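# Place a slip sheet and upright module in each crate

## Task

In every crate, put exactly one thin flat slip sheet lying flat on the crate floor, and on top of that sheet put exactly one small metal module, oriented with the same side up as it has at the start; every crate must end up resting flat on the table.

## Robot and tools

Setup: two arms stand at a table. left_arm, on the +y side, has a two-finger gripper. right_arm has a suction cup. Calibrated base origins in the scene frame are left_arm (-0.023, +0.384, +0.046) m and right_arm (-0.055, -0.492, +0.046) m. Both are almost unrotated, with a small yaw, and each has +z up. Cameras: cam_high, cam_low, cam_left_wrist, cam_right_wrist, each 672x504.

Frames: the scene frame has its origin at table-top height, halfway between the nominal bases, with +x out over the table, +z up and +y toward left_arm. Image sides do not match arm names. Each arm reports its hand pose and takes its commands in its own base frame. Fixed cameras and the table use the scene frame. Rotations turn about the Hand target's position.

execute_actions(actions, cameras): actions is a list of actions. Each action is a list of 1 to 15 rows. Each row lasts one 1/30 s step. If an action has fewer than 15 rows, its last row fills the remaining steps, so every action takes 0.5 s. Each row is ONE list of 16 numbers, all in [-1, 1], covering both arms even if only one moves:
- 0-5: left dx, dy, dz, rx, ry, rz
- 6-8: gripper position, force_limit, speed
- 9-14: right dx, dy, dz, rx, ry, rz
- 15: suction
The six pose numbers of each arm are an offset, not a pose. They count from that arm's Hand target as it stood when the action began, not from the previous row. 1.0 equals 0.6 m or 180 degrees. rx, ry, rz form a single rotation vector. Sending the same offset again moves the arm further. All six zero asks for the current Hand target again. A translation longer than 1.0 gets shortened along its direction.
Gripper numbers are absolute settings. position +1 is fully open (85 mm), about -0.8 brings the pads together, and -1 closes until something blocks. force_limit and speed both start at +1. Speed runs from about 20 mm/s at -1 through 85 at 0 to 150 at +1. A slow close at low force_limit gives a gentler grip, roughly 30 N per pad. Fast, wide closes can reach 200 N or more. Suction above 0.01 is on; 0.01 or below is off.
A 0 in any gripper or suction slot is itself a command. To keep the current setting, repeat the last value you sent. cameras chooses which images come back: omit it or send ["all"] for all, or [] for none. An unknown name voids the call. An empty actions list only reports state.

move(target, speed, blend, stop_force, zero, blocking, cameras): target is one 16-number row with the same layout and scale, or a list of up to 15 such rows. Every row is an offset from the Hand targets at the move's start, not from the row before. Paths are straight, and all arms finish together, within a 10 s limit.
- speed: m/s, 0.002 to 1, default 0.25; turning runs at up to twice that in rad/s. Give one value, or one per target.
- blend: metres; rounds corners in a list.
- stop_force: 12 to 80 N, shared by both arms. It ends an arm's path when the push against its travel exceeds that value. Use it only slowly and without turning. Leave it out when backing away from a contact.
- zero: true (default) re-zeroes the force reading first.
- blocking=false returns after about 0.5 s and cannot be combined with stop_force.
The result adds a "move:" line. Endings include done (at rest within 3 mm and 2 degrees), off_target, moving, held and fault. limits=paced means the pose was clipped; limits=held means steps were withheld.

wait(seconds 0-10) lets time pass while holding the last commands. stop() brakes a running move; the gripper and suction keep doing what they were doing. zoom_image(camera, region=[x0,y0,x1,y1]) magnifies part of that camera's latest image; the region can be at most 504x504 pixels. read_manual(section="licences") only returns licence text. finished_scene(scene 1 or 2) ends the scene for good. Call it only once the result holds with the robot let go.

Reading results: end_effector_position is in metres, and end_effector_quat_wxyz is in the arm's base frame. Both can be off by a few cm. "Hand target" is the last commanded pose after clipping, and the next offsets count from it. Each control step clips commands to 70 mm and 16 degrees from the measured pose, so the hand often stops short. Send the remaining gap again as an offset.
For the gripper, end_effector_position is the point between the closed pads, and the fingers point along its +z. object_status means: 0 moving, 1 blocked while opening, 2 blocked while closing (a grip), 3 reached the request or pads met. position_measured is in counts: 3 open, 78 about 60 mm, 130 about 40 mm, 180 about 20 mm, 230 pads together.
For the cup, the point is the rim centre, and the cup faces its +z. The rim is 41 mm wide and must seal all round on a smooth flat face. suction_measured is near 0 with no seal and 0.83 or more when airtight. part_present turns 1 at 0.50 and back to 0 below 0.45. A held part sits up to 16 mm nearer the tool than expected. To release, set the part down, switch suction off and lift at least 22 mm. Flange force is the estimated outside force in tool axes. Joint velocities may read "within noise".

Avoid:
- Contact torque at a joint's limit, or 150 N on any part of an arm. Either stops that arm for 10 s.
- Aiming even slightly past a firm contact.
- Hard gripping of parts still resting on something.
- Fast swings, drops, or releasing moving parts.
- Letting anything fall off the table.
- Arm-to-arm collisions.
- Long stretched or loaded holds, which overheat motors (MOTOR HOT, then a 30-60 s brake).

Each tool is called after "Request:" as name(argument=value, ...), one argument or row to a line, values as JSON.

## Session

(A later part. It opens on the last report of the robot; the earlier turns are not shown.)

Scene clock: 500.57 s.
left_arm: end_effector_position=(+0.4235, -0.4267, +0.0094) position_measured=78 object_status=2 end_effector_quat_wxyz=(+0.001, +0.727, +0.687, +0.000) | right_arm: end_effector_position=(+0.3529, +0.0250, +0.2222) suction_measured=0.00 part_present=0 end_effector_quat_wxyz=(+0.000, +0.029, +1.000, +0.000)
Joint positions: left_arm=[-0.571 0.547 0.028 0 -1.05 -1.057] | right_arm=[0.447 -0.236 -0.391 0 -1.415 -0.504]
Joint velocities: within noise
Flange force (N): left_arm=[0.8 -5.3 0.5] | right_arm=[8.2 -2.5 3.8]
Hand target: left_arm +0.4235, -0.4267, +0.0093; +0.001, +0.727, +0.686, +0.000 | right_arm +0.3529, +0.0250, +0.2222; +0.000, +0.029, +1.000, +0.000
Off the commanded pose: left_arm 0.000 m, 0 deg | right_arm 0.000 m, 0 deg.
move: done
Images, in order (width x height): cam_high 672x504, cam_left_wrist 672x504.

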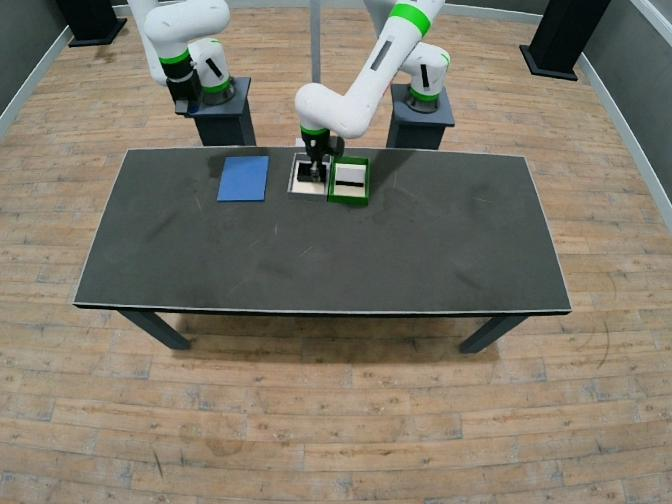

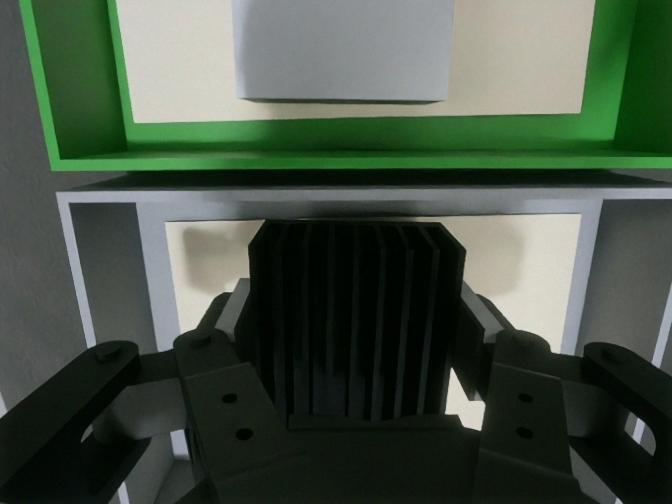

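Request:
move(
  target=[0,-0.0083,-0.015,0,0,0,-1,-0.6,-1,0,0,0,0,0,0,0],
  speed=0.05,
  cameras=["cam_high","cam_left_wrist"],
)

Request:
zoom_image(
  camera="cam_high",
  region=[275, 140, 345, 220],
)

Scene clock: 525.97 s.
left_arm: end_effector_position=(+0.4235, -0.4317, +0.0003) position_measured=78 object_status=2 end_effector_quat_wxyz=(+0.001, +0.727, +0.686, +0.000) | right_arm: end_effector_position=(+0.3529, +0.0250, +0.2222) suction_measured=0.00 part_present=0 end_effector_quat_wxyz=(+0.000, +0.029, +1.000, +0.000)
Joint positions: left_arm=[-0.578 0.566 0.033 0 -1.037 -1.05] | right_arm=[0.447 -0.236 -0.391 0 -1.415 -0.504]
Joint velocities: within noise
Flange force (N): left_arm=[1.0 -5.2 0.1] | right_arm=[8.7 -2.0 4.0]
Hand target: left_arm +0.4235, -0.4317, +0.0003; +0.001, +0.727, +0.686, +0.000 | right_arm +0.3529, +0.0250, +0.2222; +0.000, +0.029, +1.000, +0.000
Off the commanded pose: left_arm 0.000 m, 0 deg | right_arm 0.000 m, 0 deg.
move: done
Images, in order (width x height): cam_high 672x504, cam_left_wrist 672x504.

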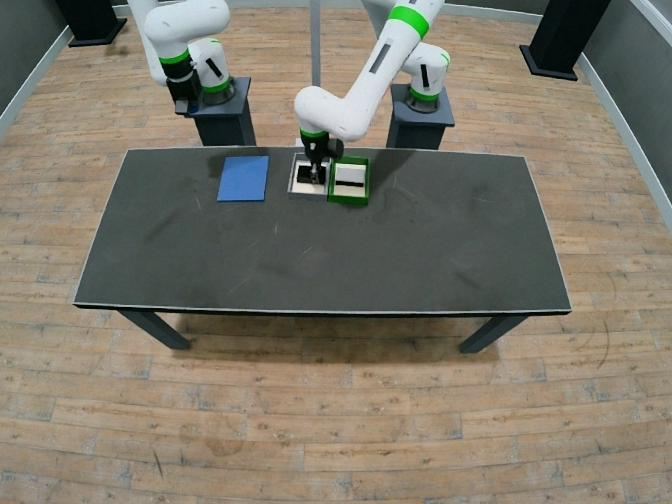

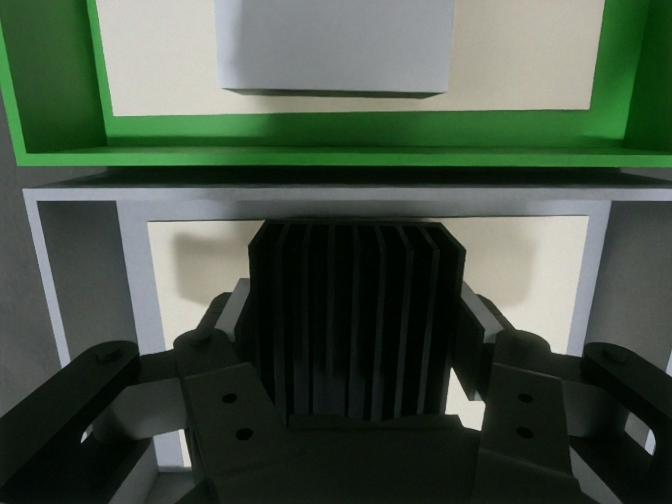

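Scaled by 6.300 from the camera's 672x504 image, which has a finer 960x720 frame.

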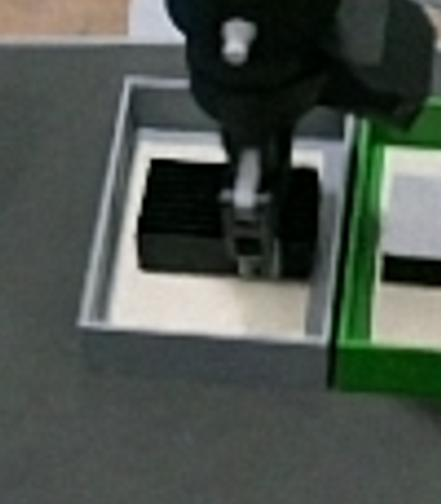

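Request:
move(
  target=[0,-0.0067,0.0,0,0,0,-1,-0.6,-1,0,0,0,0,0,0,0],
  speed=0.04,
  cameras=[],
)

Request:
move(
  target=[0,0,-0.045,0,0,0,-1,-0.6,-1,0,0,0,0,0,0,0],
  speed=0.01,
  stop_force=12,
  cameras=["cam_left_wrist","cam_high"],
)

Request:
zoom_image(
  camera="cam_high",
  region=[275, 140, 345, 220],
)

Scene clock: 534.37 s.
left_arm: end_effector_position=(+0.4235, -0.4357, +0.0003) position_measured=78 object_status=2 end_effector_quat_wxyz=(+0.001, +0.727, +0.686, +0.000) | right_arm: end_effector_position=(+0.3529, +0.0250, +0.2222) suction_measured=0.00 part_present=0 end_effector_quat_wxyz=(+0.000, +0.029, +1.000, +0.000)
Joint positions: left_arm=[-0.584 0.572 0.043 0 -1.041 -1.045] | right_arm=[0.447 -0.236 -0.391 0 -1.415 -0.504]
Joint velocities: within noise
Flange force (N): left_arm=[0.6 -4.9 0.1] | right_arm=[8.3 -1.9 3.9]
Hand target: left_arm +0.4235, -0.4357, +0.0003; +0.001, +0.727, +0.686, +0.000 | right_arm +0.3529, +0.0250, +0.2222; +0.000, +0.029, +1.000, +0.000
Off the commanded pose: left_arm 0.000 m, 0 deg | right_arm 0.000 m, 0 deg.
move: done
No camera images: "cameras" was empty.

Scene clock: 535.70 s.
left_arm: end_effector_position=(+0.4235, -0.4357, -0.0070) position_measured=78 object_status=2 end_effector_quat_wxyz=(+0.001, +0.727, +0.686, +0.000) | right_arm: end_effector_position=(+0.3529, +0.0250, +0.2222) suction_measured=0.00 part_present=0 end_effector_quat_wxyz=(+0.000, +0.029, +1.000, +0.000)
Joint positions: left_arm=[-0.584 0.581 0.038 0 -1.026 -1.044] | right_arm=[0.447 -0.236 -0.391 0 -1.415 -0.504]
Joint velocities: within noise
Flange force (N): left_arm=[2.8 -5.4 -17.0] | right_arm=[8.2 -2.0 4.0]
Hand target: left_arm +0.4235, -0.4357, -0.0070; +0.001, +0.727, +0.686, +0.000 (not the last commanded pose) | right_arm +0.3529, +0.0250, +0.2222; +0.000, +0.029, +1.000, +0.000
Off the commanded pose: left_arm 0.020 m, 0 deg | right_arm 0.000 m, 0 deg.
move: contact (left_arm)
Images, in order (width x height): cam_high 672x504, cam_left_wrist 672x504.

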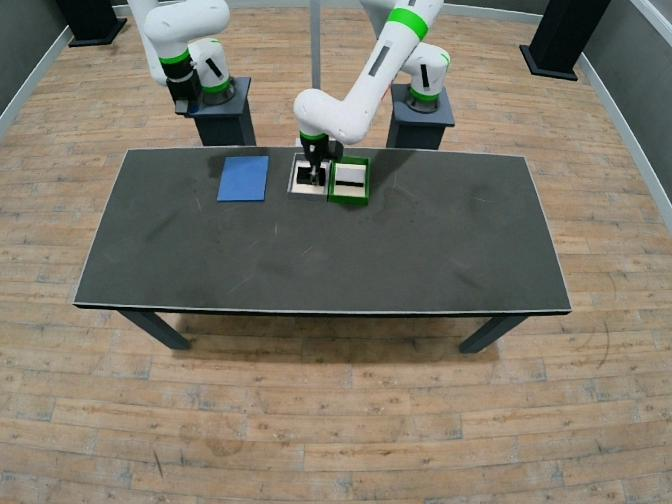

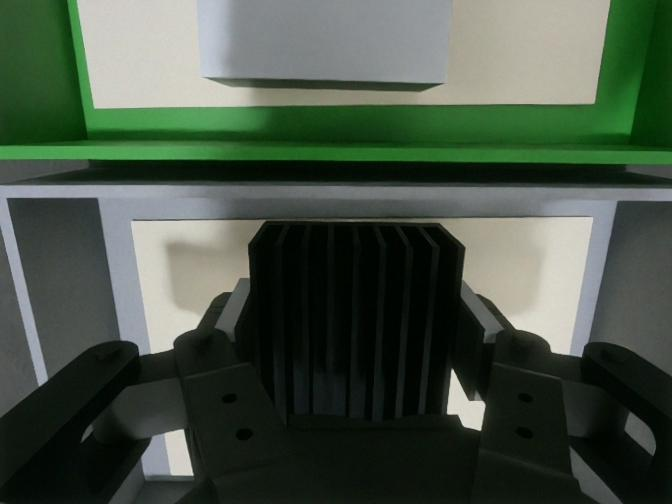

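Scaled by 6.300 from the camera's 672x504 image, which has a finer 960x720 frame.

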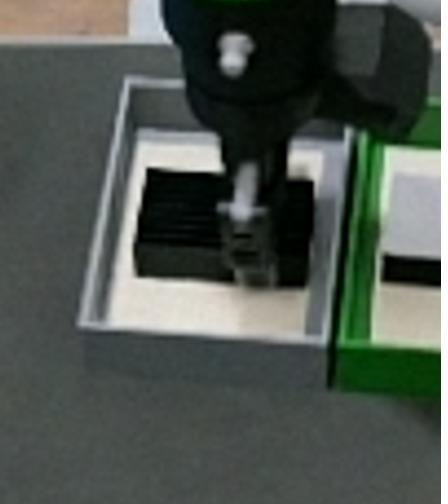

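Request:
move(
  target=[
    [0,0,0.012,0,0,0,-1,-0.6,-1,0,0,0,0,0,0,0],
    [0,-0.0065,0.012,0,0,0,-1,-0.6,-1,0,0,0,0,0,0,0],
  ],
  speed=0.04,
  cameras=[],
)

Request:
move(
  target=[0,0,-0.045,0,0,0,-1,-0.6,-1,0,0,0,0,0,0,0],
  speed=0.01,
  stop_force=12,
  cameras=["cam_left_wrist","cam_high"],
)

Request:
zoom_image(
  camera="cam_high",
  region=[275, 140, 345, 220],
)

Scene clock: 544.30 s.
left_arm: end_effector_position=(+0.4235, -0.4396, +0.0003) position_measured=78 object_status=2 end_effector_quat_wxyz=(+0.001, +0.727, +0.686, +0.000) | right_arm: end_effector_position=(+0.3529, +0.0250, +0.2222) suction_measured=0.00 part_present=0 end_effector_quat_wxyz=(+0.000, +0.029, +1.000, +0.000)
Joint positions: left_arm=[-0.589 0.578 0.053 0 -1.044 -1.039] | right_arm=[0.447 -0.236 -0.391 0 -1.415 -0.504]
Joint velocities: within noise
Flange force (N): left_arm=[1.4 -5.0 0.0] | right_arm=[8.1 -1.9 4.2]
Hand target: left_arm +0.4235, -0.4396, +0.0002; +0.001, +0.727, +0.686, +0.000 | right_arm +0.3529, +0.0250, +0.2222; +0.000, +0.029, +1.000, +0.000
Off the commanded pose: left_arm 0.000 m, 0 deg | right_arm 0.000 m, 0 deg.
move: done
No camera images: "cameras" was empty.

Scene clock: 545.63 s.
left_arm: end_effector_position=(+0.4236, -0.4397, -0.0072) position_measured=78 object_status=2 end_effector_quat_wxyz=(+0.001, +0.727, +0.686, +0.000) | right_arm: end_effector_position=(+0.3529, +0.0250, +0.2222) suction_measured=0.00 part_present=0 end_effector_quat_wxyz=(+0.000, +0.029, +1.000, +0.000)
Joint positions: left_arm=[-0.589 0.588 0.047 0 -1.029 -1.039] | right_arm=[0.447 -0.236 -0.391 0 -1.415 -0.504]
Joint velocities: within noise
Flange force (N): left_arm=[-0.3 -3.2 -19.3] | right_arm=[8.4 -2.4 3.7]
Hand target: left_arm +0.4236, -0.4396, -0.0072; +0.001, +0.727, +0.686, +0.000 (not the last commanded pose) | right_arm +0.3529, +0.0250, +0.2222; +0.000, +0.029, +1.000, +0.000
Off the commanded pose: left_arm 0.020 m, 0 deg | right_arm 0.000 m, 0 deg.
move: contact (left_arm)
Images, in order (width x height): cam_high 672x504, cam_left_wrist 672x504.

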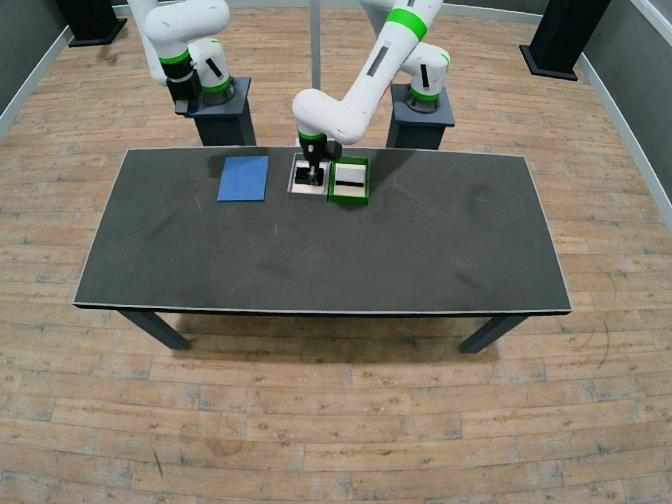

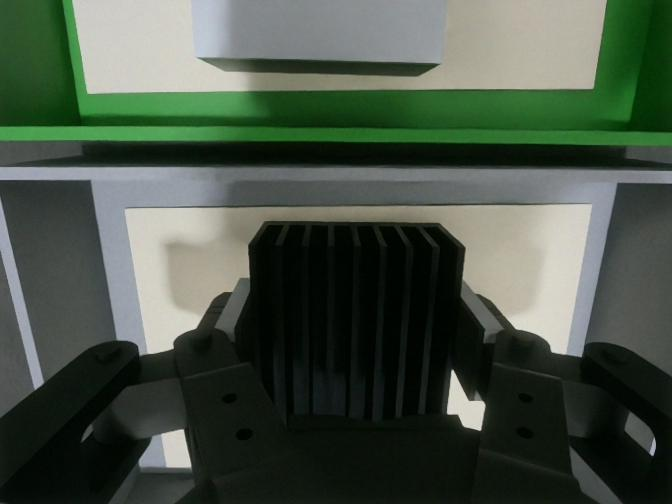

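Scaled by 6.300 from the camera's 672x504 image, which has a finer 960x720 frame.

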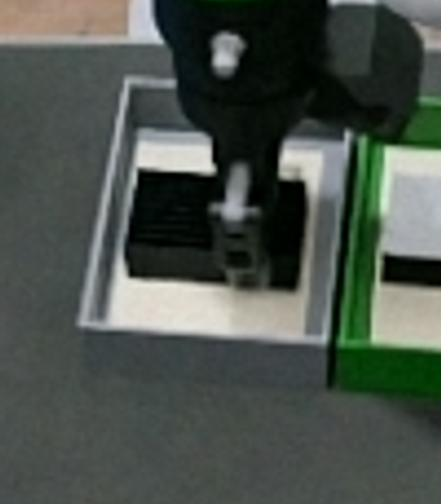

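Request:
execute_actions(
  actions=[
    [[0,0,0,0,0,0,1,-0.6,-1,0,0,0,0,0,0,0]],
    [[0,0,0,0,0,0,1,-0.6,-1,0,0,0,0,0,0,0]],
    [[0,0,0,0,0,0,1,-0.6,-1,0,0,0,0,0,0,0]],
  ],
  cameras=[],
)

Request:
move(
  target=[
    [0,0,0.2,0,0,0,1,-0.6,-1,0,0,0,0,0,0,0],
    [0,0.3,0.35,0,0,0,1,-0.6,-1,0,0,0,0,0,0,0],
  ],
  speed=[0.12,0.25],
)

Request:
zoom_image(
  camera="cam_high",
  region=[275, 140, 385, 220],
)

Request:
zoom_image(
  camera="cam_low",
  region=[335, 240, 495, 310],
)

Scene clock: 566.00 s.
left_arm: end_effector_position=(+0.4236, -0.4396, -0.0073) position_measured=3 object_status=0 end_effector_quat_wxyz=(+0.001, +0.727, +0.686, +0.000) | right_arm: end_effector_position=(+0.3529, +0.0250, +0.2222) suction_measured=0.00 part_present=0 end_effector_quat_wxyz=(+0.000, +0.029, +1.000, +0.000)
Joint positions: left_arm=[-0.589 0.588 0.047 0 -1.029 -1.039] | right_arm=[0.447 -0.236 -0.391 0 -1.415 -0.504]
Joint velocities: within noise
Flange force (N): left_arm=[1.4 -5.7 -1.9] | right_arm=[8.8 -2.1 4.2]
Flange force at the end of the 1st action (N): left_arm=[1.5 -4.8 -1.8] | right_arm=[8.3 -2.0 4.0]
Flange force at the end of the 2nd action (N): left_arm=[1.5 -4.9 -2.0] | right_arm=[8.8 -2.1 4.0]
Hand target: left_arm +0.4236, -0.4396, -0.0072; +0.001, +0.727, +0.686, +0.000 | right_arm +0.3529, +0.0250, +0.2222; +0.000, +0.029, +1.000, +0.000
Off the commanded pose: left_arm 0.000 m, 0 deg | right_arm 0.000 m, 0 deg.
Step readings (end_effector_position of left_arm | right_arm; steps 1 to 15: 1st action; 16 to 30: 2nd action; 31 to 45: 3rd action):
0: (+0.4236, -0.4396, -0.0072) | (+0.3529, +0.0250, +0.2222)
1: (+0.4236, -0.4396, -0.0072) | (+0.3529, +0.0250, +0.2222)
2: (+0.4236, -0.4396, -0.0072) | (+0.3529, +0.0250, +0.2222)
4: (+0.4236, -0.4396, -0.0072) | (+0.3529, +0.0250, +0.2222)
8: (+0.4236, -0.4396, -0.0073) | (+0.3529, +0.0250, +0.2222)
15: (+0.4236, -0.4396, -0.0073) | (+0.3529, +0.0250, +0.2222)
16: (+0.4236, -0.4396, -0.0073) | (+0.3529, +0.0250, +0.2222)
17: (+0.4236, -0.4396, -0.0073) | (+0.3529, +0.0250, +0.2222)
19: (+0.4236, -0.4396, -0.0073) | (+0.3529, +0.0250, +0.2222)
23: (+0.4236, -0.4396, -0.0073) | (+0.3529, +0.0250, +0.2222)
30: (+0.4236, -0.4396, -0.0073) | (+0.3529, +0.0250, +0.2222)
31: (+0.4236, -0.4396, -0.0073) | (+0.3529, +0.0250, +0.2222)
32: (+0.4236, -0.4396, -0.0073) | (+0.3529, +0.0250, +0.2222)
34: (+0.4236, -0.4396, -0.0073) | (+0.3529, +0.0250, +0.2222)
38: (+0.4236, -0.4396, -0.0073) | (+0.3529, +0.0250, +0.2222)
45: (+0.4236, -0.4396, -0.0073) | (+0.3529, +0.0250, +0.2222)
No camera images: "cameras" was empty.

Scene clock: 568.30 s.
left_arm: end_effector_position=(+0.4236, -0.2597, +0.2027) position_measured=3 object_status=3 end_effector_quat_wxyz=(+0.001, +0.727, +0.686, +0.000) | right_arm: end_effector_position=(+0.3529, +0.0250, +0.2222) suction_measured=0.00 part_present=0 end_effector_quat_wxyz=(+0.000, +0.029, +1.000, +0.000)
Joint positions: left_arm=[-0.285 0.137 -0.041 0.001 -1.392 -1.344] | right_arm=[0.447 -0.236 -0.391 0 -1.415 -0.504]
Joint velocities: within noise
Flange force (N): left_arm=[0.5 -8.2 0.9] | right_arm=[8.5 -2.2 4.1]
Hand target: left_arm +0.4236, -0.2596, +0.2028; +0.001, +0.727, +0.686, +0.000 | right_arm +0.3529, +0.0250, +0.2222; +0.000, +0.029, +1.000, +0.000
Off the commanded pose: left_arm 0.000 m, 0 deg | right_arm 0.000 m, 0 deg.
move: done

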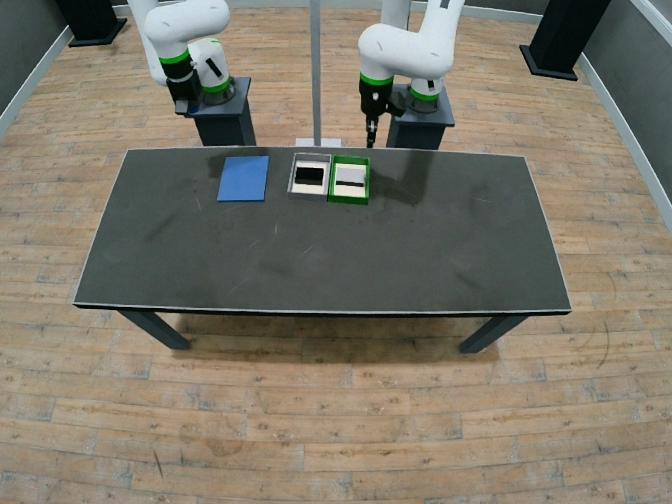

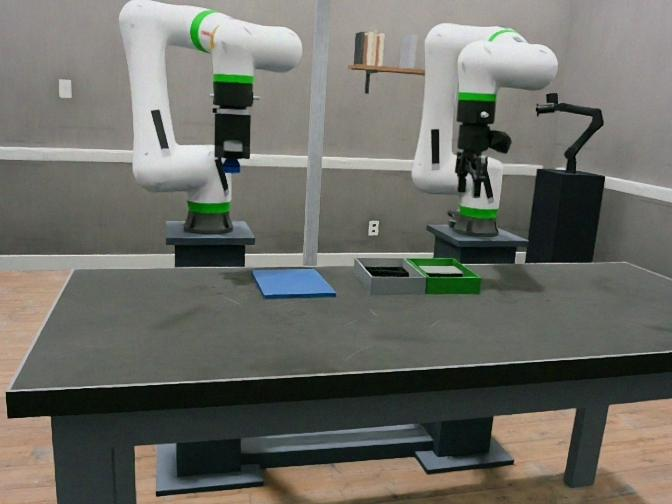

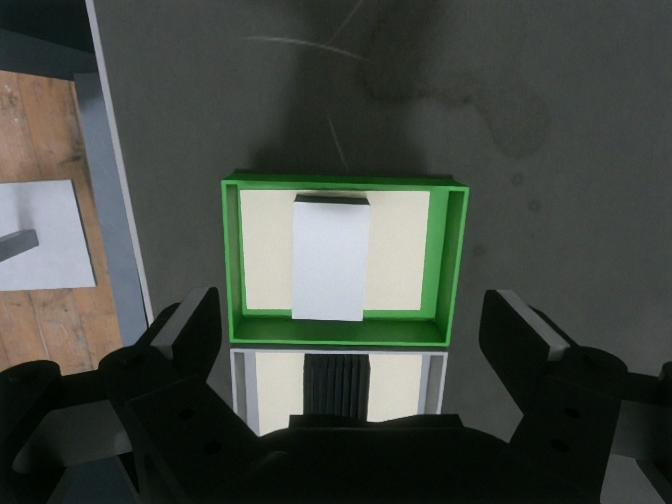

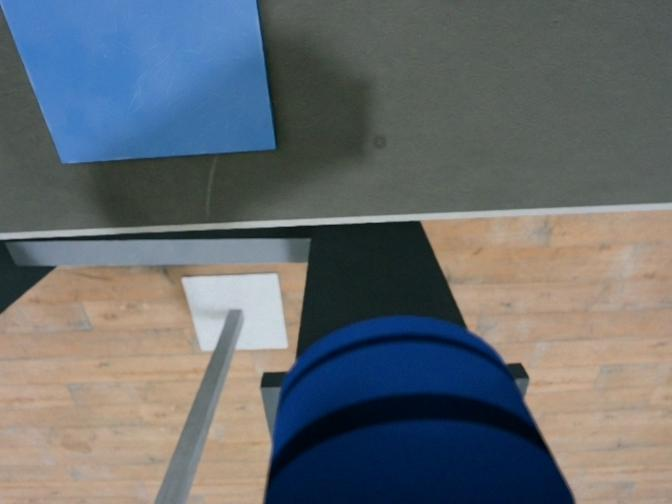

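Scaled by 4.582 from the camera's 672x504 image, which has a finer 960x720 frame.

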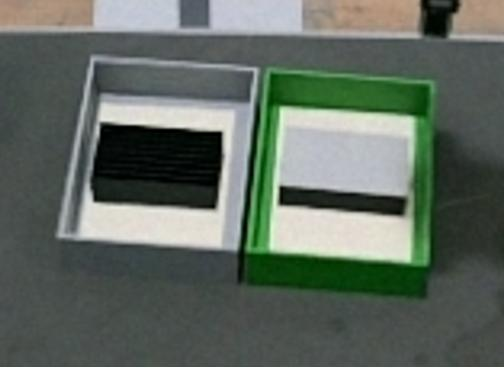

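Scaled by 3.150 from the camera's 672x504 image, which has a finer 960x720 frame.

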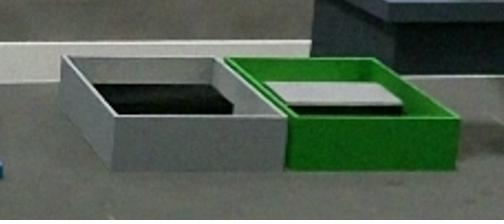

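Both modules sit centred on flat sheets in their crates.

Request:
finished_scene(
  scene=2,
)

The scene is finished: the task was done.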